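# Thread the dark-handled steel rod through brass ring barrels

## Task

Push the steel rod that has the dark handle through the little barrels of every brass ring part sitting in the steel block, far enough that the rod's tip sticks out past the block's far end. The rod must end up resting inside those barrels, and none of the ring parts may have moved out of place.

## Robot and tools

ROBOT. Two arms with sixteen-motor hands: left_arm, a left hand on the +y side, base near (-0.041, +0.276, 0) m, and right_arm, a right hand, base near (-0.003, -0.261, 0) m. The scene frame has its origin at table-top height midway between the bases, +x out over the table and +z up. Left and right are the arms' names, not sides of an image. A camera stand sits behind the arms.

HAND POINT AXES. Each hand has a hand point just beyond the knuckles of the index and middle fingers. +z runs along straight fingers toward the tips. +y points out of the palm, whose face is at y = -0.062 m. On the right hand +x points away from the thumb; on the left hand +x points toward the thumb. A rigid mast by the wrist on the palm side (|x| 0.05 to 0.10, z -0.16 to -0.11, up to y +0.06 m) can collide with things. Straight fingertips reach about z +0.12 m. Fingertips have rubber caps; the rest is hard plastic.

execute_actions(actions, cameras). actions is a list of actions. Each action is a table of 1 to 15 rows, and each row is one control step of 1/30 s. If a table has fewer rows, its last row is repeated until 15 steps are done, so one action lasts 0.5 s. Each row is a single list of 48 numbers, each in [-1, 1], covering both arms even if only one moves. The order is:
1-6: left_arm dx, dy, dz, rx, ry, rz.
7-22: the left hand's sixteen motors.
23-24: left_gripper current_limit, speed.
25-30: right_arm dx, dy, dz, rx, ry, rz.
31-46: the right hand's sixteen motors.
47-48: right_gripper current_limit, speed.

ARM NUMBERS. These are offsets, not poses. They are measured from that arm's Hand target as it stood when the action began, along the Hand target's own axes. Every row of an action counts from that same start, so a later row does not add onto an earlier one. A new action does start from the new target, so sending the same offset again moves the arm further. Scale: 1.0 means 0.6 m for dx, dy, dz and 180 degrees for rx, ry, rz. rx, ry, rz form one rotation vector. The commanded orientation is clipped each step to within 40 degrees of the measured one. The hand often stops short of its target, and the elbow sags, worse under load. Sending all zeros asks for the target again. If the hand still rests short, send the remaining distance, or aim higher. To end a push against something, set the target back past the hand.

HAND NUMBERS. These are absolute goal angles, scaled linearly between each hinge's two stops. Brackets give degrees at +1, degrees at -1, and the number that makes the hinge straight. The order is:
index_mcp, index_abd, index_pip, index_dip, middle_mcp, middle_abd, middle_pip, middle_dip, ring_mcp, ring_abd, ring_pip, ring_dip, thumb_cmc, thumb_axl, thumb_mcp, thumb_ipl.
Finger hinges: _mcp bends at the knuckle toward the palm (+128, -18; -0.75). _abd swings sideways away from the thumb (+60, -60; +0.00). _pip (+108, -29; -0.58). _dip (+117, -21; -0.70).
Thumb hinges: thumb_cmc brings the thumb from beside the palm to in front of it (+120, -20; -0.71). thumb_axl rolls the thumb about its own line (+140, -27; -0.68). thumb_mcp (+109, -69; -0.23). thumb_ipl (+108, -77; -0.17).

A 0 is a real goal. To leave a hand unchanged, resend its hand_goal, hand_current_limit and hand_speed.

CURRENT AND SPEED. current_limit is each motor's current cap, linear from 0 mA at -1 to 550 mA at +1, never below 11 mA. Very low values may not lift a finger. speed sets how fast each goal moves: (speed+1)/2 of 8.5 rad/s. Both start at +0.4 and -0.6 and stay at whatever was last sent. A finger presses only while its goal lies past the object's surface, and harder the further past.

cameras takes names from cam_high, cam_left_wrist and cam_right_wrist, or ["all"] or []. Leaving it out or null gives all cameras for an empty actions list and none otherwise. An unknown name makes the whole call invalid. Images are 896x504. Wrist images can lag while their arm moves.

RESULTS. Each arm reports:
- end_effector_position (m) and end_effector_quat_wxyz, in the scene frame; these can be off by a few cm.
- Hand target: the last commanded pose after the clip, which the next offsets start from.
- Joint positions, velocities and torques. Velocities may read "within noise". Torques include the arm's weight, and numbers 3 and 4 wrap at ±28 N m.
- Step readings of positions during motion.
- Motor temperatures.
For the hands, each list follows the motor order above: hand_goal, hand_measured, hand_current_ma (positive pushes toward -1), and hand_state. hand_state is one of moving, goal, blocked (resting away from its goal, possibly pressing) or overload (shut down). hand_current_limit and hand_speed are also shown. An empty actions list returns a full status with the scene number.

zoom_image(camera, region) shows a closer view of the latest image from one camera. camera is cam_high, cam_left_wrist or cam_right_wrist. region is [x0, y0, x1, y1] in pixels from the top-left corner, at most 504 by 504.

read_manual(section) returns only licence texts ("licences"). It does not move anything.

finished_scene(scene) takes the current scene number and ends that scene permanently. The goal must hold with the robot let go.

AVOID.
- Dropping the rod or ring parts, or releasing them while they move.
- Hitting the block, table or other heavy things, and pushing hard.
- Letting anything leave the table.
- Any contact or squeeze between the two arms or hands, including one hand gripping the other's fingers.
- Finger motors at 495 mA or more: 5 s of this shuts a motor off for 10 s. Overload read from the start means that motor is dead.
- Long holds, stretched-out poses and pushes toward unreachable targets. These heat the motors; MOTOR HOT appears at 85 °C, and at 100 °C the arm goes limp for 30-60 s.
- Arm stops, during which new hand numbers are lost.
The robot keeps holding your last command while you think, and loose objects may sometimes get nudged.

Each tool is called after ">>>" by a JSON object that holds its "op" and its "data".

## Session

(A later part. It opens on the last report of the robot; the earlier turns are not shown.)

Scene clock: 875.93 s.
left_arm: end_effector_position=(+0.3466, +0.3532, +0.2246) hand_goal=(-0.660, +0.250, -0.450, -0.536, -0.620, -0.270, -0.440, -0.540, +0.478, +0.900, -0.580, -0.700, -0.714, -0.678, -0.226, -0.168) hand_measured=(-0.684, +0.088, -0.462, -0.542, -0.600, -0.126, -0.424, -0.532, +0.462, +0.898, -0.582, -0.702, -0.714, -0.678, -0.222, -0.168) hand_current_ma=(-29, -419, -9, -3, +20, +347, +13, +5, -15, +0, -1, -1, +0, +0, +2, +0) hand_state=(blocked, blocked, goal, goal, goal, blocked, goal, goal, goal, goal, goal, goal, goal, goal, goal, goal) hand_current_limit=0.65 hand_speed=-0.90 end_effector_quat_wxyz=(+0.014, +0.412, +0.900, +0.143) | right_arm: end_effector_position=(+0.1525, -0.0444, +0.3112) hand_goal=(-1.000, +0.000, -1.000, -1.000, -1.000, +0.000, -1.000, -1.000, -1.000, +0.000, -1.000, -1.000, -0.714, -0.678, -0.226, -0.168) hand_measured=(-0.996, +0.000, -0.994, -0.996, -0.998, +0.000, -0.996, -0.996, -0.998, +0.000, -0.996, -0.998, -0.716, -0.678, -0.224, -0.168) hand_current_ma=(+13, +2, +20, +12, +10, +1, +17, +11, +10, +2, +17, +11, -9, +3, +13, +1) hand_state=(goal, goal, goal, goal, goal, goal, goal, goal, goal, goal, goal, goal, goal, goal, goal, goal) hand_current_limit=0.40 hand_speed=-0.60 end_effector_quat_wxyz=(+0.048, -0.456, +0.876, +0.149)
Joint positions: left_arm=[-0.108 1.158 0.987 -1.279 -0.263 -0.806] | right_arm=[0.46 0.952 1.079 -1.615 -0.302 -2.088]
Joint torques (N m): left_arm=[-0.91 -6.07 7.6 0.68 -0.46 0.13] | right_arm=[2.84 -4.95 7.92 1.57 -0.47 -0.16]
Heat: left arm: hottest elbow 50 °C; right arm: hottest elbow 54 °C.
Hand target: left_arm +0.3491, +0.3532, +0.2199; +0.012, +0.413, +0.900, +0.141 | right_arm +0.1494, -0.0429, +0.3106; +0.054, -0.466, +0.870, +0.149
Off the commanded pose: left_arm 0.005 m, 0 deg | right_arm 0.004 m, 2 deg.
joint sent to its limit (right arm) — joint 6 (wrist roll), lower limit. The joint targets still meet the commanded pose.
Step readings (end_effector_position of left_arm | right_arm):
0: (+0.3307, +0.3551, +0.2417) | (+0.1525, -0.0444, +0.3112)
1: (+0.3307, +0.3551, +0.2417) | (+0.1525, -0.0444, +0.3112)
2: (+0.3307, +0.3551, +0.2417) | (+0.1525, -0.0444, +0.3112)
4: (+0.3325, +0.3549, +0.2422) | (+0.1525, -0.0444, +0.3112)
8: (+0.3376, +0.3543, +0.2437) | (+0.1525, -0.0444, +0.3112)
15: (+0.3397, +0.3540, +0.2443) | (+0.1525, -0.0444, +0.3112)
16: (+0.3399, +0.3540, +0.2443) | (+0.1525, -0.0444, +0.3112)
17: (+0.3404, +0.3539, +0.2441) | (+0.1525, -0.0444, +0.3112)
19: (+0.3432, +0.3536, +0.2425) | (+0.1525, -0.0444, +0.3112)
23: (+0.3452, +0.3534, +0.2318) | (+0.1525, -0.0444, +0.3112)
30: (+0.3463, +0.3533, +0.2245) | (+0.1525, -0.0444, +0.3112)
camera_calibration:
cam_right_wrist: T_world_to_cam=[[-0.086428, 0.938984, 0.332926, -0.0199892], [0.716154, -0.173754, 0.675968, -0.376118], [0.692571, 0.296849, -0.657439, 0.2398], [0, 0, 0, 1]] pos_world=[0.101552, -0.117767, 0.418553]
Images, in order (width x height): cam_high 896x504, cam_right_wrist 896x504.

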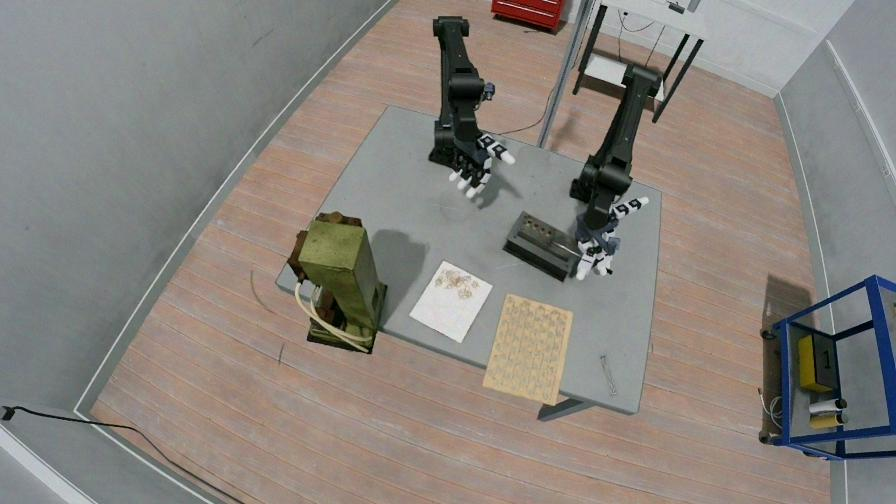

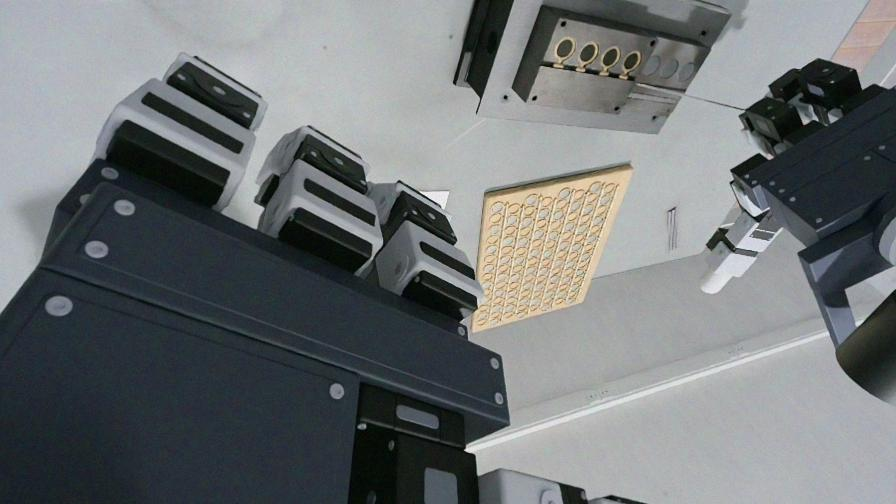

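>>> {"op": "execute_actions", "data": {"actions": [[[-0.0029,-0.0015,0.0105,0,0,0,-0.66,0.25,-0.45,-0.535,-0.62,-0.27,-0.44,-0.54,0.479,0.9,-0.58,-0.7,-0.714,-0.678,-0.226,-0.168,0.65,-0.9,0,0,0,0,0,0,-1,0,-1,-1,-1,0,-1,-1,-1,0,-1,-1,-0.714,-0.678,-0.226,-0.168,0.4,-0.6],[-0.0058,-0.003,0.021,0,0,0,-0.66,0.25,-0.45,-0.535,-0.62,-0.27,-0.44,-0.54,0.479,0.9,-0.58,-0.7,-0.714,-0.678,-0.226,-0.168,0.65,-0.9,0,0,0,0,0,0,-1,0,-1,-1,-1,0,-1,-1,-1,0,-1,-1,-0.714,-0.678,-0.226,-0.168,0.4,-0.6]],[[-0.0029,-0.0015,0.0105,0,0,0,-0.66,0.25,-0.45,-0.535,-0.62,-0.27,-0.44,-0.54,0.479,0.9,-0.58,-0.7,-0.714,-0.678,-0.226,-0.168,0.65,-0.9,0,0,0,0,0,0,-1,0,-1,-1,-1,0,-1,-1,-1,0,-1,-1,-0.714,-0.678,-0.226,-0.168,0.4,-0.6],[-0.0058,-0.003,0.021,0,0,0,-0.66,0.25,-0.45,-0.535,-0.62,-0.27,-0.44,-0.54,0.479,0.9,-0.58,-0.7,-0.714,-0.678,-0.226,-0.168,0.65,-0.9,0,0,0,0,0,0,-1,0,-1,-1,-1,0,-1,-1,-1,0,-1,-1,-0.714,-0.678,-0.226,-0.168,0.4,-0.6]]], "cameras": ["cam_high", "cam_right_wrist"]}}

>>> {"op": "zoom_image", "data": {"camera": "cam_right_wrist", "region": [545, 30, 805, 180]}}

>>> {"op": "zoom_image", "data": {"camera": "cam_high", "region": [518, 210, 630, 290]}}

Scene clock: 878.33 s.
left_arm: end_effector_position=(+0.3527, +0.3526, +0.2002) hand_goal=(-0.660, +0.250, -0.450, -0.536, -0.620, -0.270, -0.440, -0.540, +0.478, +0.900, -0.580, -0.700, -0.714, -0.678, -0.226, -0.168) hand_measured=(-0.684, +0.088, -0.462, -0.542, -0.600, -0.126, -0.424, -0.532, +0.462, +0.898, -0.582, -0.702, -0.714, -0.678, -0.222, -0.168) hand_current_ma=(-29, -418, -9, -3, +20, +347, +13, +5, -15, +0, -1, -1, +0, +0, +2, +0) hand_state=(blocked, blocked, goal, goal, goal, blocked, goal, goal, goal, goal, goal, goal, goal, goal, goal, goal) hand_current_limit=0.65 hand_speed=-0.90 end_effector_quat_wxyz=(+0.016, +0.412, +0.900, +0.143) | right_arm: end_effector_position=(+0.1525, -0.0444, +0.3112) hand_goal=(-1.000, +0.000, -1.000, -1.000, -1.000, +0.000, -1.000, -1.000, -1.000, +0.000, -1.000, -1.000, -0.714, -0.678, -0.226, -0.168) hand_measured=(-0.996, +0.000, -0.994, -0.996, -0.998, +0.000, -0.996, -0.996, -0.998, +0.000, -0.996, -0.998, -0.716, -0.678, -0.224, -0.168) hand_current_ma=(+13, +2, +20, +12, +10, +1, +17, +11, +10, +2, +17, +11, -9, +3, +13, +1) hand_state=(goal, goal, goal, goal, goal, goal, goal, goal, goal, goal, goal, goal, goal, goal, goal, goal) hand_current_limit=0.40 hand_speed=-0.60 end_effector_quat_wxyz=(+0.048, -0.456, +0.876, +0.149)
Joint positions: left_arm=[-0.108 1.188 0.944 -1.204 -0.263 -0.806] | right_arm=[0.46 0.952 1.079 -1.615 -0.302 -2.088]
Joint torques (N m): left_arm=[-0.85 -6.59 7.3 0.83 -0.46 0.06] | right_arm=[3.96 -5.42 7.79 1.52 -0.46 -0.18]
Heat: left arm: hottest elbow 50 °C; right arm: hottest elbow 54 °C.
Hand target: left_arm +0.3546, +0.3519, +0.1943; +0.012, +0.413, +0.900, +0.142 | right_arm +0.1494, -0.0429, +0.3106; +0.054, -0.466, +0.870, +0.149
Off the commanded pose: left_arm 0.006 m, 0 deg | right_arm 0.004 m, 2 deg.
joint sent to its limit (right arm) — joint 6 (wrist roll), lower limit. The joint targets still meet the commanded pose.
Step readings (end_effector_position of left_arm | right_arm):
0: (+0.3467, +0.3532, +0.2246) | (+0.1525, -0.0444, +0.3112)
1: (+0.3467, +0.3532, +0.2246) | (+0.1525, -0.0444, +0.3112)
2: (+0.3470, +0.3532, +0.2246) | (+0.1525, -0.0444, +0.3112)
4: (+0.3483, +0.3531, +0.2234) | (+0.1525, -0.0444, +0.3112)
8: (+0.3490, +0.3530, +0.2173) | (+0.1525, -0.0444, +0.3112)
15: (+0.3496, +0.3529, +0.2130) | (+0.1525, -0.0444, +0.3112)
16: (+0.3498, +0.3529, +0.2131) | (+0.1525, -0.0444, +0.3112)
17: (+0.3500, +0.3529, +0.2129) | (+0.1525, -0.0444, +0.3112)
19: (+0.3512, +0.3527, +0.2114) | (+0.1525, -0.0444, +0.3112)
23: (+0.3519, +0.3527, +0.2046) | (+0.1525, -0.0444, +0.3112)
30: (+0.3525, +0.3526, +0.2001) | (+0.1525, -0.0444, +0.3112)
camera_calibration:
cam_right_wrist: T_world_to_cam=[[-0.086428, 0.938984, 0.332926, -0.0199892], [0.716154, -0.173754, 0.675968, -0.376118], [0.692571, 0.296849, -0.657439, 0.2398], [0, 0, 0, 1]] pos_world=[0.101552, -0.117767, 0.418553]
Images, in order (width x height): cam_high 896x504, cam_right_wrist 896x504.

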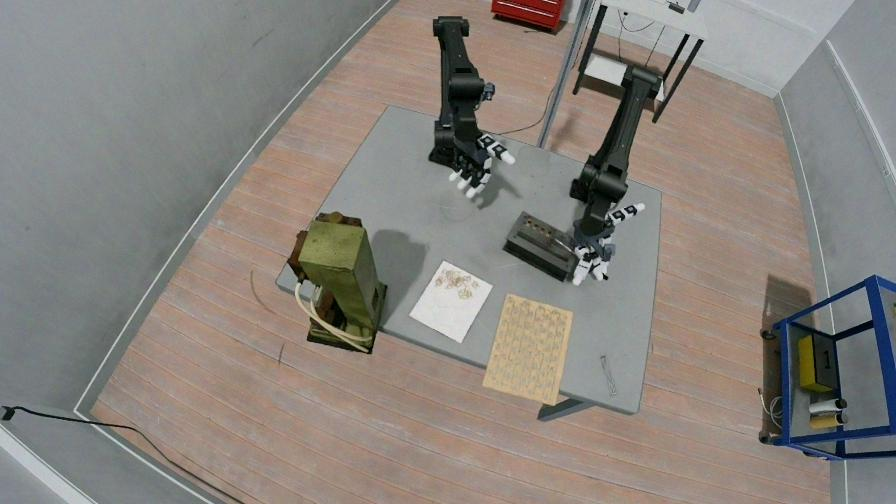

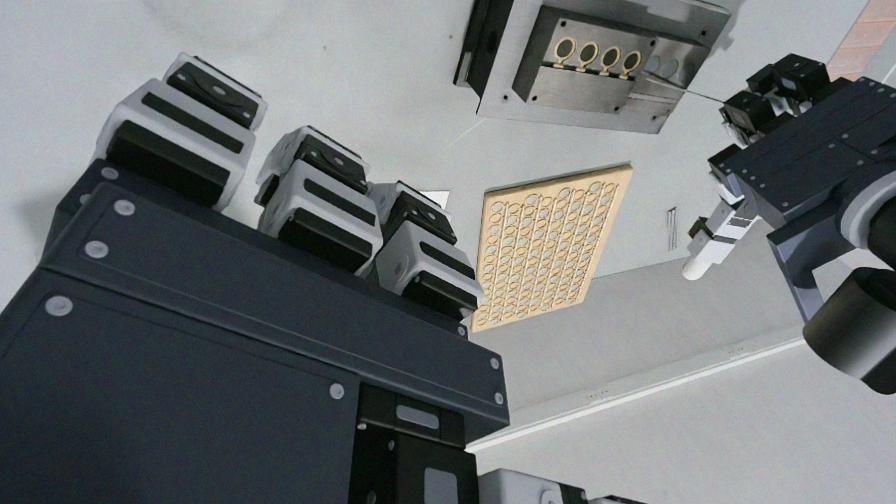

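Scaled by 1.938 from the camera's 896x504 image, which has a finer 1280x720 frame.

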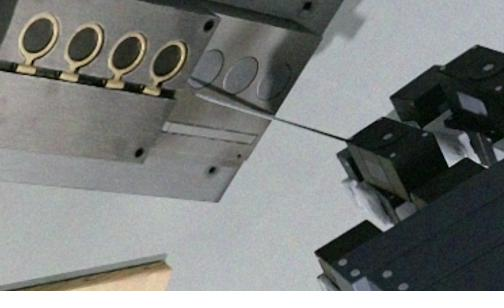

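Scaled by 4.500 from the camera's 896x504 image, which has a finer 1280x720 frame.

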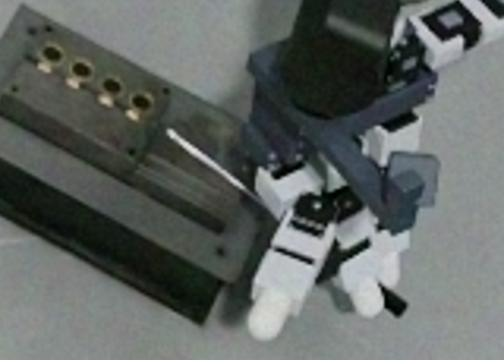

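>>> {"op": "execute_actions", "data": {"actions": [[[-0.0011,-0.0023,0.009,0.0013,0.0028,-0.0107,-0.66,0.25,-0.45,-0.535,-0.62,-0.27,-0.44,-0.54,0.479,0.9,-0.58,-0.7,-0.714,-0.678,-0.226,-0.168,0.65,-0.9,0,0,0,0,0,0,-1,0,-1,-1,-1,0,-1,-1,-1,0,-1,-1,-0.714,-0.678,-0.226,-0.168,0.4,-0.6],[-0.0021,-0.0047,0.0181,0.0026,0.0055,-0.0213,-0.66,0.25,-0.45,-0.535,-0.62,-0.27,-0.44,-0.54,0.479,0.9,-0.58,-0.7,-0.714,-0.678,-0.226,-0.168,0.65,-0.9,0,0,0,0,0,0,-1,0,-1,-1,-1,0,-1,-1,-1,0,-1,-1,-0.714,-0.678,-0.226,-0.168,0.4,-0.6],[-0.0032,-0.007,0.0272,0.0038,0.0083,-0.032,-0.66,0.25,-0.45,-0.535,-0.62,-0.27,-0.44,-0.54,0.479,0.9,-0.58,-0.7,-0.714,-0.678,-0.226,-0.168,0.65,-0.9,0,0,0,0,0,0,-1,0,-1,-1,-1,0,-1,-1,-1,0,-1,-1,-0.714,-0.678,-0.226,-0.168,0.4,-0.6]]], "cameras": ["cam_high", "cam_right_wrist"]}}

>>> {"op": "zoom_image", "data": {"camera": "cam_right_wrist", "region": [545, 30, 805, 180]}}

>>> {"op": "zoom_image", "data": {"camera": "cam_high", "region": [518, 210, 630, 290]}}

Scene clock: 880.93 s.
left_arm: end_effector_position=(+0.3533, +0.3544, +0.1815) hand_goal=(-0.660, +0.250, -0.450, -0.536, -0.620, -0.270, -0.440, -0.540, +0.478, +0.900, -0.580, -0.700, -0.714, -0.678, -0.226, -0.168) hand_measured=(-0.684, +0.088, -0.462, -0.542, -0.600, -0.126, -0.424, -0.532, +0.462, +0.898, -0.582, -0.702, -0.714, -0.678, -0.222, -0.168) hand_current_ma=(-29, -415, -9, -3, +20, +347, +13, +5, -15, +0, -1, -1, +0, +0, +2, +0) hand_state=(blocked, blocked, goal, goal, goal, blocked, goal, goal, goal, goal, goal, goal, goal, goal, goal, goal) hand_current_limit=0.65 hand_speed=-0.90 end_effector_quat_wxyz=(+0.006, +0.367, +0.920, +0.140) | right_arm: end_effector_position=(+0.1525, -0.0444, +0.3112) hand_goal=(-1.000, +0.000, -1.000, -1.000, -1.000, +0.000, -1.000, -1.000, -1.000, +0.000, -1.000, -1.000, -0.714, -0.678, -0.226, -0.168) hand_measured=(-0.996, +0.000, -0.994, -0.996, -0.998, +0.000, -0.996, -0.996, -0.998, +0.000, -0.996, -0.998, -0.716, -0.678, -0.224, -0.168) hand_current_ma=(+13, +2, +20, +12, +10, +1, +17, +11, +10, +2, +17, +11, -9, +3, +13, +1) hand_state=(goal, goal, goal, goal, goal, goal, goal, goal, goal, goal, goal, goal, goal, goal, goal, goal) hand_current_limit=0.40 hand_speed=-0.60 end_effector_quat_wxyz=(+0.048, -0.456, +0.876, +0.149)
Joint positions: left_arm=[-0.116 1.246 0.944 -1.181 -0.268 -0.918] | right_arm=[0.46 0.952 1.079 -1.615 -0.302 -2.088]
Joint torques (N m): left_arm=[-1.9 -6.89 7.34 0.76 -0.58 -0.04] | right_arm=[2.84 -5.42 8.05 1.51 -0.51 -0.13]
Heat: left arm: hottest elbow 50 °C; right arm: hottest elbow 54 °C.
Hand target: left_arm +0.3550, +0.3517, +0.1773; +0.005, +0.366, +0.920, +0.141 | right_arm +0.1494, -0.0429, +0.3106; +0.054, -0.466, +0.870, +0.149
Off the commanded pose: left_arm 0.005 m, 0 deg | right_arm 0.004 m, 2 deg.
joint sent to its limit (right arm) — joint 6 (wrist roll), lower limit. The joint targets still meet the commanded pose.
Step readings (end_effector_position of left_arm | right_arm):
0: (+0.3527, +0.3526, +0.2002) | (+0.1525, -0.0444, +0.3112)
1: (+0.3527, +0.3526, +0.2001) | (+0.1525, -0.0444, +0.3112)
2: (+0.3528, +0.3526, +0.2000) | (+0.1525, -0.0444, +0.3112)
4: (+0.3531, +0.3531, +0.1984) | (+0.1525, -0.0444, +0.3112)
8: (+0.3547, +0.3536, +0.1888) | (+0.1525, -0.0444, +0.3112)
15: (+0.3542, +0.3538, +0.1814) | (+0.1525, -0.0444, +0.3112)
camera_calibration:
cam_right_wrist: T_world_to_cam=[[-0.086428, 0.938984, 0.332926, -0.0199892], [0.716154, -0.173754, 0.675968, -0.376118], [0.692571, 0.296849, -0.657439, 0.2398], [0, 0, 0, 1]] pos_world=[0.101552, -0.117767, 0.418553]
Images, in order (width x height): cam_high 896x504, cam_right_wrist 896x504.

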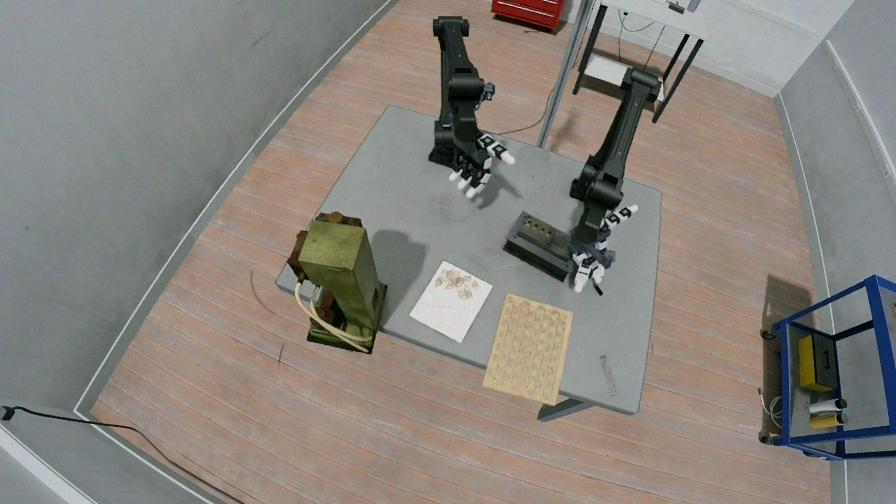

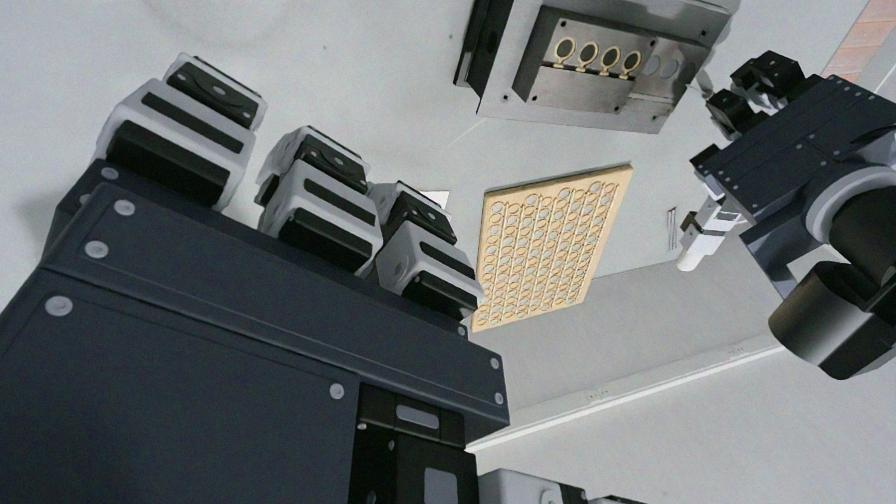

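Scaled by 1.938 from the camera's 896x504 image, which has a finer 1280x720 frame.

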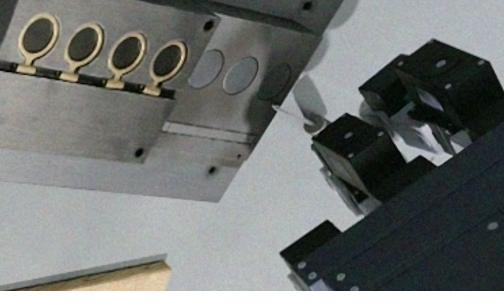

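Scaled by 4.500 from the camera's 896x504 image, which has a finer 1280x720 frame.

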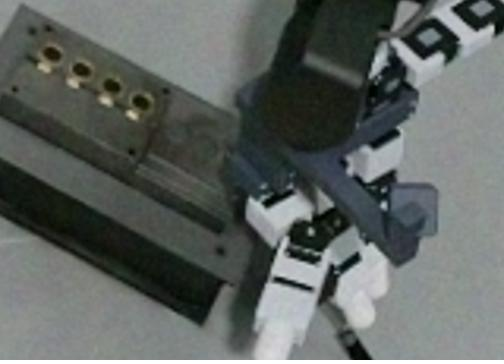

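>>> {"op": "execute_actions", "data": {"actions": []}}

>>> {"op": "zoom_image", "data": {"camera": "cam_left_wrist", "region": [380, 0, 660, 160]}}

>>> {"op": "zoom_image", "data": {"camera": "cam_high", "region": [555, 230, 635, 310]}}

>>> {"op": "zoom_image", "data": {"camera": "cam_right_wrist", "region": [660, 40, 800, 140]}}

Scene clock: 883.67 s.
left_arm: end_effector_position=(+0.3533, +0.3544, +0.1815) hand_goal=(-0.660, +0.250, -0.450, -0.536, -0.620, -0.270, -0.440, -0.540, +0.478, +0.900, -0.580, -0.700, -0.714, -0.678, -0.226, -0.168) hand_measured=(-0.684, +0.088, -0.462, -0.542, -0.600, -0.126, -0.424, -0.532, +0.462, +0.898, -0.582, -0.702, -0.714, -0.678, -0.222, -0.168) hand_current_ma=(-29, -415, -9, -3, +20, +347, +13, +5, -15, +0, -1, -1, +0, +0, +2, +0) hand_state=(blocked, blocked, goal, goal, goal, blocked, goal, goal, goal, goal, goal, goal, goal, goal, goal, goal) hand_current_limit=0.65 hand_speed=-0.90 end_effector_quat_wxyz=(+0.006, +0.367, +0.920, +0.140) | right_arm: end_effector_position=(+0.1525, -0.0444, +0.3112) hand_goal=(-1.000, +0.000, -1.000, -1.000, -1.000, +0.000, -1.000, -1.000, -1.000, +0.000, -1.000, -1.000, -0.714, -0.678, -0.226, -0.168) hand_measured=(-0.996, +0.000, -0.994, -0.996, -0.998, +0.000, -0.996, -0.996, -0.998, +0.000, -0.996, -0.998, -0.716, -0.678, -0.224, -0.168) hand_current_ma=(+13, +2, +20, +12, +10, +1, +17, +11, +10, +2, +17, +11, -9, +3, +13, +1) hand_state=(goal, goal, goal, goal, goal, goal, goal, goal, goal, goal, goal, goal, goal, goal, goal, goal) hand_current_limit=0.40 hand_speed=-0.60 end_effector_quat_wxyz=(+0.048, -0.456, +0.876, +0.149)
Joint positions: left_arm=[-0.116 1.246 0.944 -1.181 -0.268 -0.918] | right_arm=[0.46 0.952 1.079 -1.615 -0.302 -2.088]
Joint velocities: within noise
Joint torques (N m): left_arm=[-1.67 -7.65 7.31 0.65 -0.62 -0.06] | right_arm=[2.96 -4.54 7.86 1.5 -0.45 -0.2]
Motor temperatures (°C): left_arm=[27 31 49 24 29 25] | right_arm=[29 23 54 25 24 27]
Heat: left arm: hottest elbow 49 °C; right arm: hottest elbow 54 °C.
Hand target: left_arm +0.3550, +0.3517, +0.1773; +0.005, +0.366, +0.920, +0.141 | right_arm +0.1494, -0.0429, +0.3106; +0.054, -0.466, +0.870, +0.149
Off the commanded pose: left_arm 0.005 m, 0 deg | right_arm 0.004 m, 2 deg.
camera_calibration:
cam_left_wrist: T_world_to_cam=[[0.16935, -0.94314, -0.286021, 0.300498], [-0.746876, -0.312166, 0.587136, 0.216234], [-0.643037, 0.114191, -0.757274, 0.449109], [0, 0, 0, 1]] pos_world=[0.399404, 0.299628, 0.299088]
cam_right_wrist: T_world_to_cam=[[-0.086428, 0.938984, 0.332926, -0.0199892], [0.716154, -0.173754, 0.675968, -0.376118], [0.692571, 0.296849, -0.657439, 0.2398], [0, 0, 0, 1]] pos_world=[0.101552, -0.117767, 0.418553]

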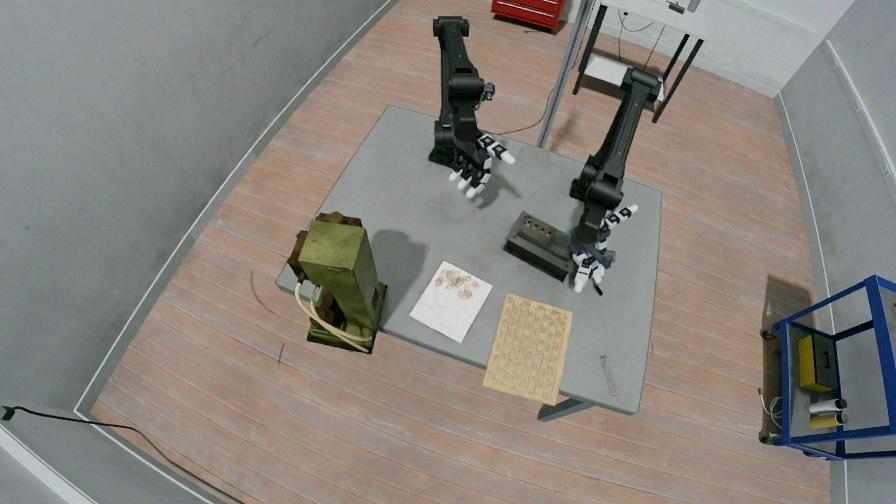

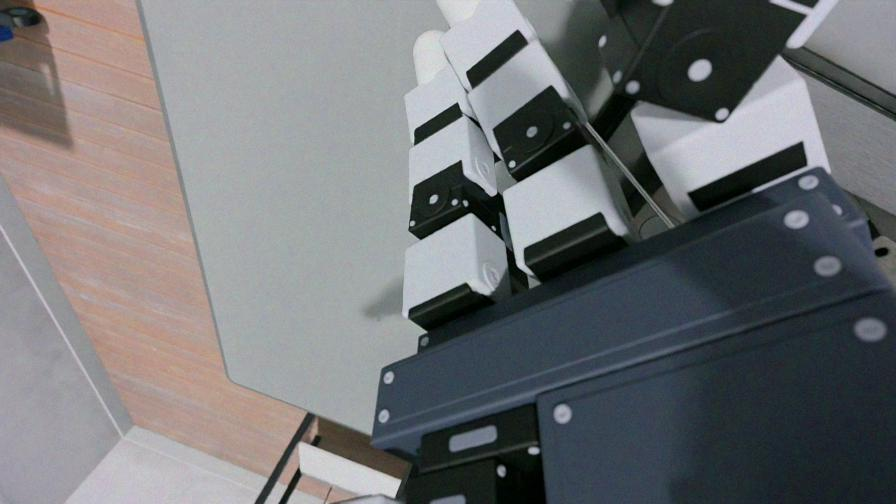

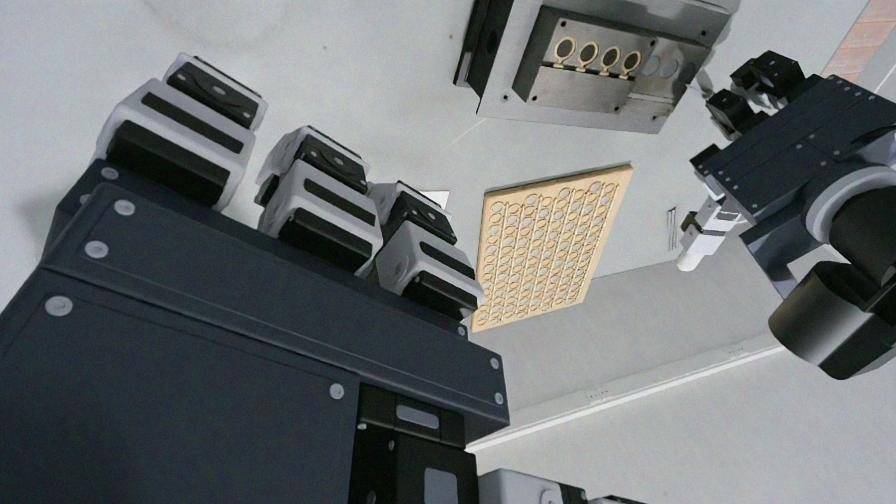

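Scaled by 1.800 from the camera's 896x504 image, which has a finer 1280x720 frame.

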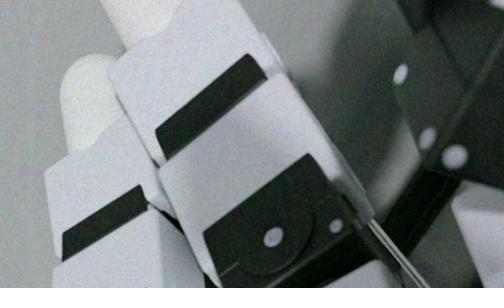

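Scaled by 6.300 from the camera's 896x504 image, which has a finer 1280x720 frame.

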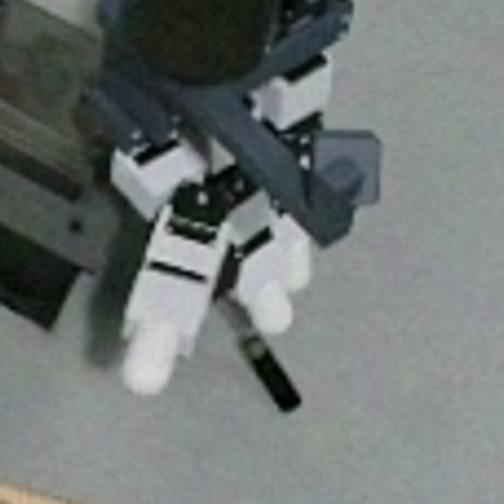

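Scaled by 3.600 from the camera's 896x504 image, which has a finer 1280x720 frame.

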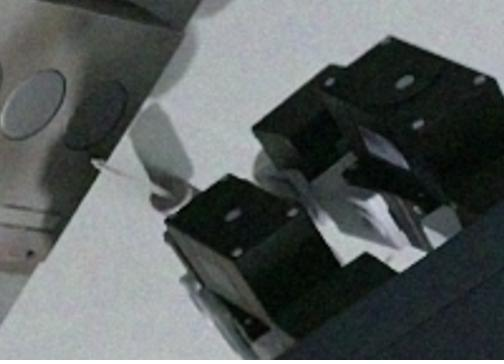

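>>> {"op": "execute_actions", "data": {"actions": [[[0.0054,0.0081,0.0114,0,0,0,-0.66,0.25,-0.45,-0.535,-0.62,-0.27,-0.44,-0.54,0.479,0.9,-0.58,-0.7,-0.714,-0.678,-0.226,-0.168,0.65,-0.9,0,0,0,0,0,0,-1,0,-1,-1,-1,0,-1,-1,-1,0,-1,-1,-0.714,-0.678,-0.226,-0.168,0.4,-0.6],[0.0108,0.0163,0.0228,0,0,0,-0.66,0.25,-0.45,-0.535,-0.62,-0.27,-0.44,-0.54,0.479,0.9,-0.58,-0.7,-0.714,-0.678,-0.226,-0.168,0.65,-0.9,0,0,0,0,0,0,-1,0,-1,-1,-1,0,-1,-1,-1,0,-1,-1,-0.714,-0.678,-0.226,-0.168,0.4,-0.6]],[[0.0054,0.0081,0.0114,0,0,0,-0.66,0.25,-0.45,-0.535,-0.62,-0.27,-0.44,-0.54,0.479,0.9,-0.58,-0.7,-0.714,-0.678,-0.226,-0.168,0.65,-0.9,0,0,0,0,0,0,-1,0,-1,-1,-1,0,-1,-1,-1,0,-1,-1,-0.714,-0.678,-0.226,-0.168,0.4,-0.6],[0.0108,0.0163,0.0228,0,0,0,-0.66,0.25,-0.45,-0.535,-0.62,-0.27,-0.44,-0.54,0.479,0.9,-0.58,-0.7,-0.714,-0.678,-0.226,-0.168,0.65,-0.9,0,0,0,0,0,0,-1,0,-1,-1,-1,0,-1,-1,-1,0,-1,-1,-0.714,-0.678,-0.226,-0.168,0.4,-0.6]]], "cameras": ["cam_high", "cam_right_wrist", "cam_left_wrist"]}}

>>> {"op": "zoom_image", "data": {"camera": "cam_left_wrist", "region": [380, 0, 700, 240]}}

>>> {"op": "zoom_image", "data": {"camera": "cam_high", "region": [555, 230, 635, 310]}}

>>> {"op": "zoom_image", "data": {"camera": "cam_right_wrist", "region": [640, 40, 800, 140]}}

Scene clock: 893.50 s.
left_arm: end_effector_position=(+0.3604, +0.3795, +0.1645) hand_goal=(-0.660, +0.250, -0.450, -0.536, -0.620, -0.270, -0.440, -0.540, +0.478, +0.900, -0.580, -0.700, -0.714, -0.678, -0.226, -0.168) hand_measured=(-0.684, +0.088, -0.462, -0.542, -0.600, -0.126, -0.424, -0.532, +0.462, +0.898, -0.582, -0.702, -0.716, -0.678, -0.222, -0.168) hand_current_ma=(-29, -415, -9, -3, +20, +347, +13, +5, -15, +0, -1, -1, +0, +0, +2, +0) hand_state=(blocked, blocked, goal, goal, goal, blocked, goal, goal, goal, goal, goal, goal, goal, goal, goal, goal) hand_current_limit=0.65 hand_speed=-0.90 end_effector_quat_wxyz=(+0.011, +0.362, +0.921, +0.143) | right_arm: end_effector_position=(+0.1525, -0.0444, +0.3112) hand_goal=(-1.000, +0.000, -1.000, -1.000, -1.000, +0.000, -1.000, -1.000, -1.000, +0.000, -1.000, -1.000, -0.714, -0.678, -0.226, -0.168) hand_measured=(-0.996, +0.000, -0.994, -0.996, -0.998, +0.000, -0.996, -0.996, -0.998, +0.000, -0.996, -0.998, -0.716, -0.678, -0.224, -0.168) hand_current_ma=(+13, +2, +20, +12, +10, +1, +17, +11, +10, +2, +17, +11, -9, +3, +13, +1) hand_state=(goal, goal, goal, goal, goal, goal, goal, goal, goal, goal, goal, goal, goal, goal, goal, goal) hand_current_limit=0.40 hand_speed=-0.60 end_effector_quat_wxyz=(+0.048, -0.456, +0.876, +0.149)
Joint positions: left_arm=[-0.043 1.269 0.914 -1.099 -0.265 -0.85] | right_arm=[0.46 0.952 1.079 -1.615 -0.302 -2.088]
Joint torques (N m): left_arm=[-0.62 -7.41 6.94 0.81 -0.44 0.18] | right_arm=[3.02 -4.6 8.14 1.44 -0.44 -0.16]
Heat: left arm: hottest elbow 48 °C; right arm: hottest elbow 54 °C.
Hand target: left_arm +0.3617, +0.3810, +0.1574; +0.005, +0.366, +0.920, +0.141 | right_arm +0.1494, -0.0429, +0.3106; +0.054, -0.466, +0.870, +0.149
Off the commanded pose: left_arm 0.008 m, 1 deg | right_arm 0.004 m, 2 deg.
joint sent to its limit (right arm) — joint 6 (wrist roll), lower limit. The joint targets still meet the commanded pose.
Step readings (end_effector_position of left_arm | right_arm):
0: (+0.3533, +0.3544, +0.1815) | (+0.1525, -0.0444, +0.3112)
1: (+0.3533, +0.3544, +0.1815) | (+0.1525, -0.0444, +0.3112)
2: (+0.3537, +0.3543, +0.1816) | (+0.1525, -0.0444, +0.3112)
4: (+0.3553, +0.3553, +0.1811) | (+0.1525, -0.0444, +0.3112)
8: (+0.3562, +0.3610, +0.1778) | (+0.1525, -0.0444, +0.3112)
15: (+0.3564, +0.3648, +0.1745) | (+0.1525, -0.0444, +0.3112)
16: (+0.3567, +0.3647, +0.1746) | (+0.1525, -0.0444, +0.3112)
17: (+0.3570, +0.3653, +0.1745) | (+0.1525, -0.0444, +0.3112)
19: (+0.3587, +0.3672, +0.1734) | (+0.1525, -0.0444, +0.3112)
23: (+0.3589, +0.3763, +0.1682) | (+0.1525, -0.0444, +0.3112)
30: (+0.3598, +0.3797, +0.1645) | (+0.1525, -0.0444, +0.3112)
camera_calibration:
cam_left_wrist: T_world_to_cam=[[0.18014, -0.941208, -0.285791, 0.31347], [-0.751018, -0.319239, 0.577978, 0.245132], [-0.635233, 0.110517, -0.764372, 0.437716], [0, 0, 0, 1]] pos_world=[0.405682, 0.324921, 0.282484]
cam_right_wrist: T_world_to_cam=[[-0.086428, 0.938984, 0.332926, -0.0199892], [0.716154, -0.173754, 0.675968, -0.376118], [0.692571, 0.296849, -0.657439, 0.2398], [0, 0, 0, 1]] pos_world=[0.101552, -0.117767, 0.418553]

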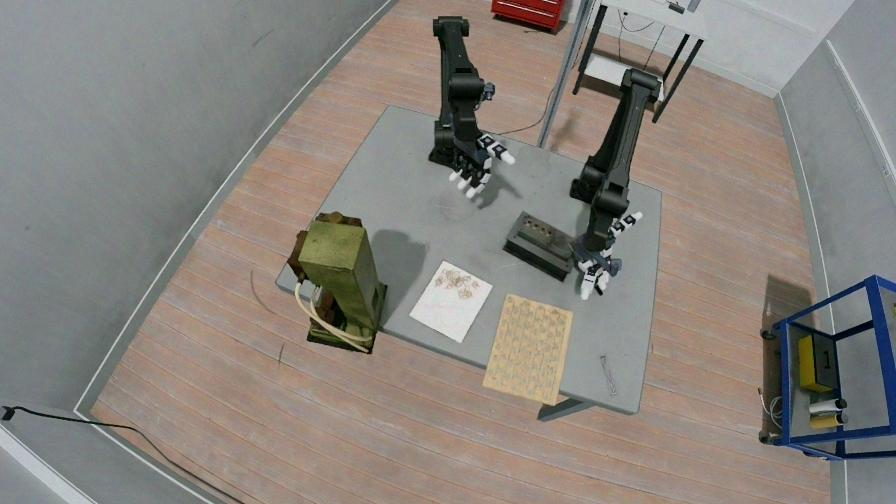

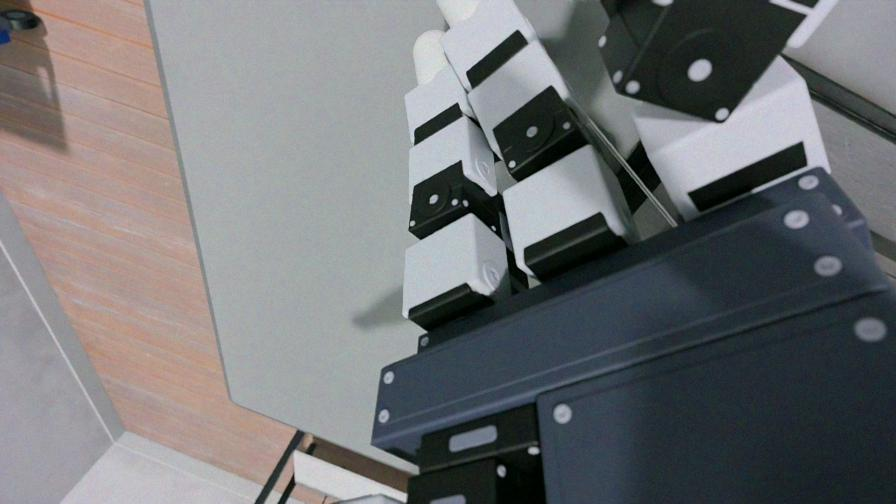

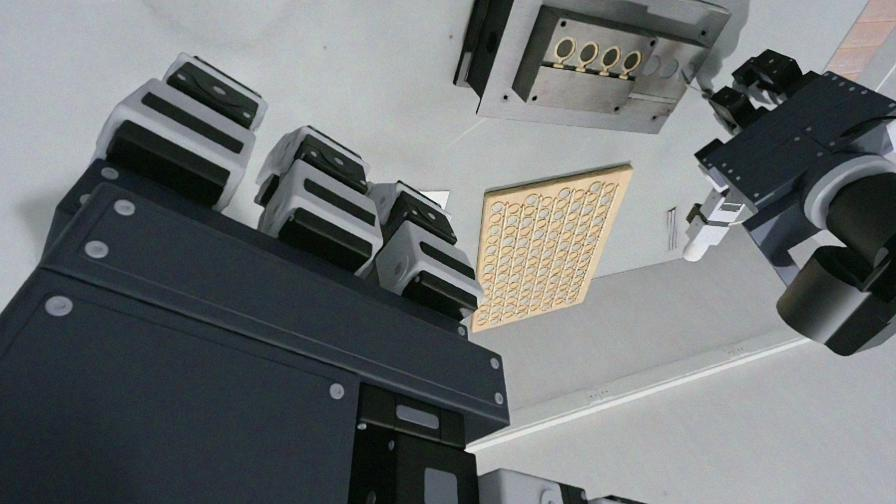

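Scaled by 1.575 from the camera's 896x504 image, which has a finer 1280x720 frame.

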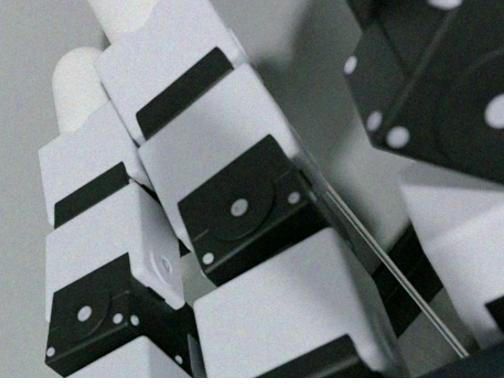

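Scaled by 6.300 from the camera's 896x504 image, which has a finer 1280x720 frame.

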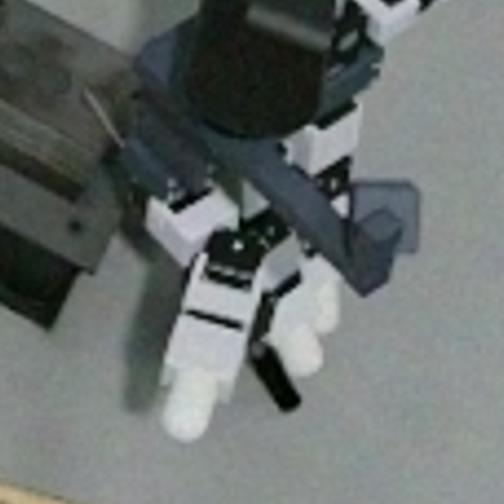

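Scaled by 3.150 from the camera's 896x504 image, which has a finer 1280x720 frame.

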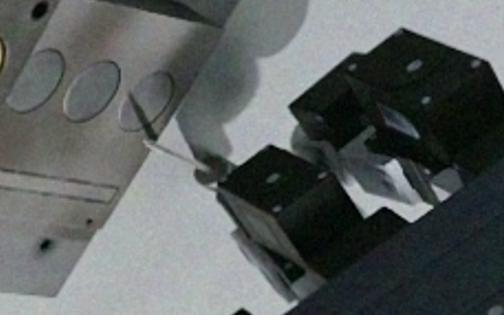

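>>> {"op": "execute_actions", "data": {"actions": [[[0.0028,0.0079,-0.0289,0,0,0,-0.66,0.25,-0.45,-0.535,-0.62,-0.27,-0.44,-0.54,0.479,0.9,-0.58,-0.7,-0.714,-0.678,-0.226,-0.168,0.65,-0.9,0,0,0,0,0,0,-1,0,-1,-1,-1,0,-1,-1,-1,0,-1,-1,-0.714,-0.678,-0.226,-0.168,0.4,-0.6],[0.0055,0.0157,-0.0577,0,0,0,-0.66,0.25,-0.45,-0.535,-0.62,-0.27,-0.44,-0.54,0.479,0.9,-0.58,-0.7,-0.714,-0.678,-0.226,-0.168,0.65,-0.9,0,0,0,0,0,0,-1,0,-1,-1,-1,0,-1,-1,-1,0,-1,-1,-0.714,-0.678,-0.226,-0.168,0.4,-0.6]],[[0.0028,0.0079,-0.0289,0,0,0,-0.66,0.25,-0.45,-0.535,-0.62,-0.27,-0.44,-0.54,0.479,0.9,-0.58,-0.7,-0.714,-0.678,-0.226,-0.168,0.65,-0.9,0,0,0,0,0,0,-1,0,-1,-1,-1,0,-1,-1,-1,0,-1,-1,-0.714,-0.678,-0.226,-0.168,0.4,-0.6],[0.0055,0.0157,-0.0577,0,0,0,-0.66,0.25,-0.45,-0.535,-0.62,-0.27,-0.44,-0.54,0.479,0.9,-0.58,-0.7,-0.714,-0.678,-0.226,-0.168,0.65,-0.9,0,0,0,0,0,0,-1,0,-1,-1,-1,0,-1,-1,-1,0,-1,-1,-0.714,-0.678,-0.226,-0.168,0.4,-0.6]]], "cameras": ["cam_high", "cam_right_wrist", "cam_left_wrist"]}}

>>> {"op": "zoom_image", "data": {"camera": "cam_high", "region": [545, 220, 645, 310]}}

>>> {"op": "zoom_image", "data": {"camera": "cam_right_wrist", "region": [640, 0, 896, 160]}}

Scene clock: 899.20 s.
left_arm: end_effector_position=(+0.3511, +0.3799, +0.2140) hand_goal=(-0.660, +0.250, -0.450, -0.536, -0.620, -0.270, -0.440, -0.540, +0.478, +0.900, -0.580, -0.700, -0.714, -0.678, -0.226, -0.168) hand_measured=(-0.684, +0.088, -0.462, -0.542, -0.600, -0.126, -0.424, -0.532, +0.462, +0.898, -0.582, -0.702, -0.716, -0.678, -0.222, -0.168) hand_current_ma=(-29, -415, -9, -3, +20, +347, +13, +5, -15, +0, -1, -1, +0, +0, +2, +0) hand_state=(blocked, blocked, goal, goal, goal, blocked, goal, goal, goal, goal, goal, goal, goal, goal, goal, goal) hand_current_limit=0.65 hand_speed=-0.90 end_effector_quat_wxyz=(-0.008, +0.366, +0.921, +0.137) | right_arm: end_effector_position=(+0.1525, -0.0444, +0.3112) hand_goal=(-1.000, +0.000, -1.000, -1.000, -1.000, +0.000, -1.000, -1.000, -1.000, +0.000, -1.000, -1.000, -0.714, -0.678, -0.226, -0.168) hand_measured=(-0.996, +0.000, -0.994, -0.996, -0.998, +0.000, -0.996, -0.996, -0.998, +0.000, -0.996, -0.998, -0.716, -0.678, -0.224, -0.168) hand_current_ma=(+13, +2, +20, +12, +10, +1, +17, +11, +10, +2, +17, +11, -9, +3, +13, +1) hand_state=(goal, goal, goal, goal, goal, goal, goal, goal, goal, goal, goal, goal, goal, goal, goal, goal) hand_current_limit=0.40 hand_speed=-0.60 end_effector_quat_wxyz=(+0.048, -0.456, +0.876, +0.149)
Joint positions: left_arm=[-0.043 1.226 1.019 -1.286 -0.265 -0.849] | right_arm=[0.46 0.952 1.079 -1.615 -0.302 -2.088]
Joint torques (N m): left_arm=[-1.03 -7.59 10.58 0.12 -0.44 0.16] | right_arm=[3.19 -5.3 7.77 1.63 -0.49 -0.16]
Heat: left arm: hottest elbow 48 °C; right arm: hottest elbow 54 °C.
Hand target: left_arm +0.3616, +0.3809, +0.2293; +0.005, +0.366, +0.920, +0.141 | right_arm +0.1494, -0.0429, +0.3106; +0.054, -0.466, +0.870, +0.149
Off the commanded pose: left_arm 0.019 m, 2 deg | right_arm 0.004 m, 2 deg.
joint sent to its limit (right arm) — joint 6 (wrist roll), lower limit. The joint targets still meet the commanded pose.
Step readings (end_effector_position of left_arm | right_arm):
0: (+0.3604, +0.3795, +0.1645) | (+0.1525, -0.0444, +0.3112)
1: (+0.3604, +0.3795, +0.1645) | (+0.1525, -0.0444, +0.3112)
2: (+0.3601, +0.3795, +0.1644) | (+0.1525, -0.0444, +0.3112)
4: (+0.3562, +0.3797, +0.1634) | (+0.1525, -0.0444, +0.3112)
8: (+0.3477, +0.3800, +0.1640) | (+0.1525, -0.0444, +0.3112)
15: (+0.3496, +0.3799, +0.1745) | (+0.1525, -0.0444, +0.3112)
16: (+0.3498, +0.3799, +0.1752) | (+0.1525, -0.0444, +0.3112)
17: (+0.3495, +0.3799, +0.1761) | (+0.1525, -0.0444, +0.3112)
19: (+0.3476, +0.3800, +0.1805) | (+0.1525, -0.0444, +0.3112)
23: (+0.3492, +0.3800, +0.1995) | (+0.1525, -0.0444, +0.3112)
30: (+0.3520, +0.3798, +0.2142) | (+0.1525, -0.0444, +0.3112)
camera_calibration:
cam_left_wrist: T_world_to_cam=[[0.167269, -0.940896, -0.29451, 0.335823], [-0.727986, -0.319319, 0.606689, 0.195467], [-0.664874, 0.112919, -0.738371, 0.473572], [0, 0, 0, 1]] pos_world=[0.40099, 0.324916, 0.329988]
cam_right_wrist: T_world_to_cam=[[-0.086428, 0.938984, 0.332926, -0.0199892], [0.716154, -0.173754, 0.675968, -0.376118], [0.692571, 0.296849, -0.657439, 0.2398], [0, 0, 0, 1]] pos_world=[0.101552, -0.117767, 0.418553]

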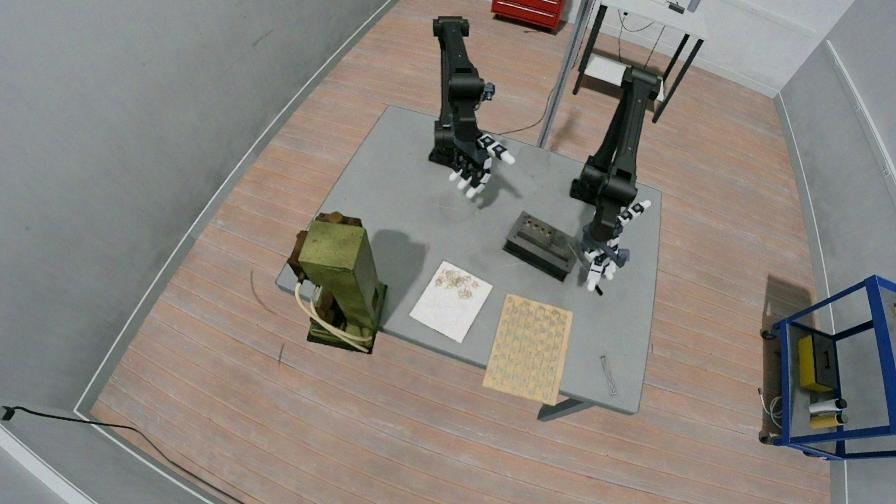

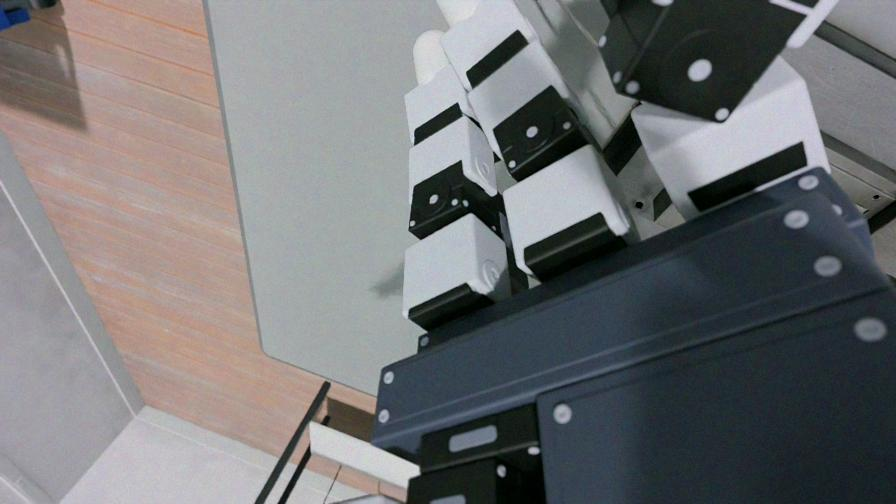

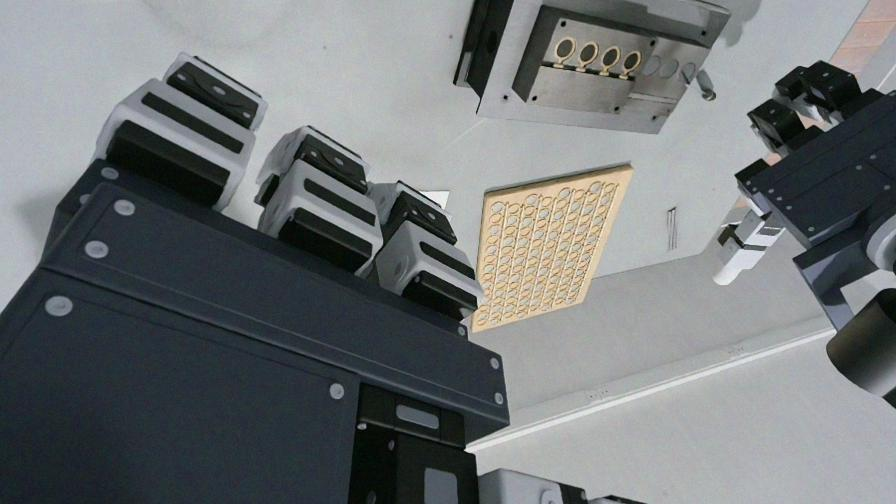

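Scaled by 5.040 from the camera's 896x504 image, which has a finer 1280x720 frame.

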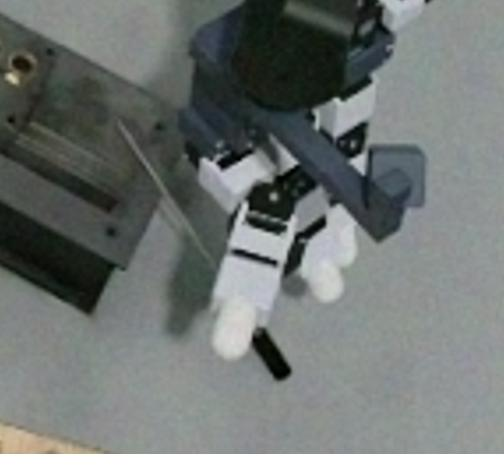

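Scaled by 1.969 from the camera's 896x504 image, which has a finer 1280x720 frame.

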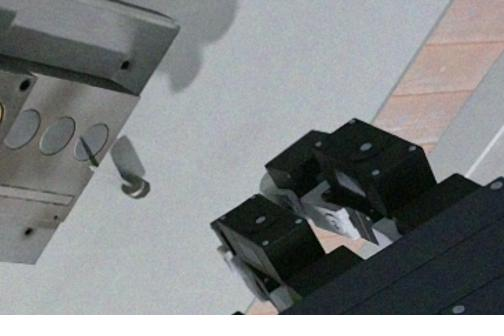

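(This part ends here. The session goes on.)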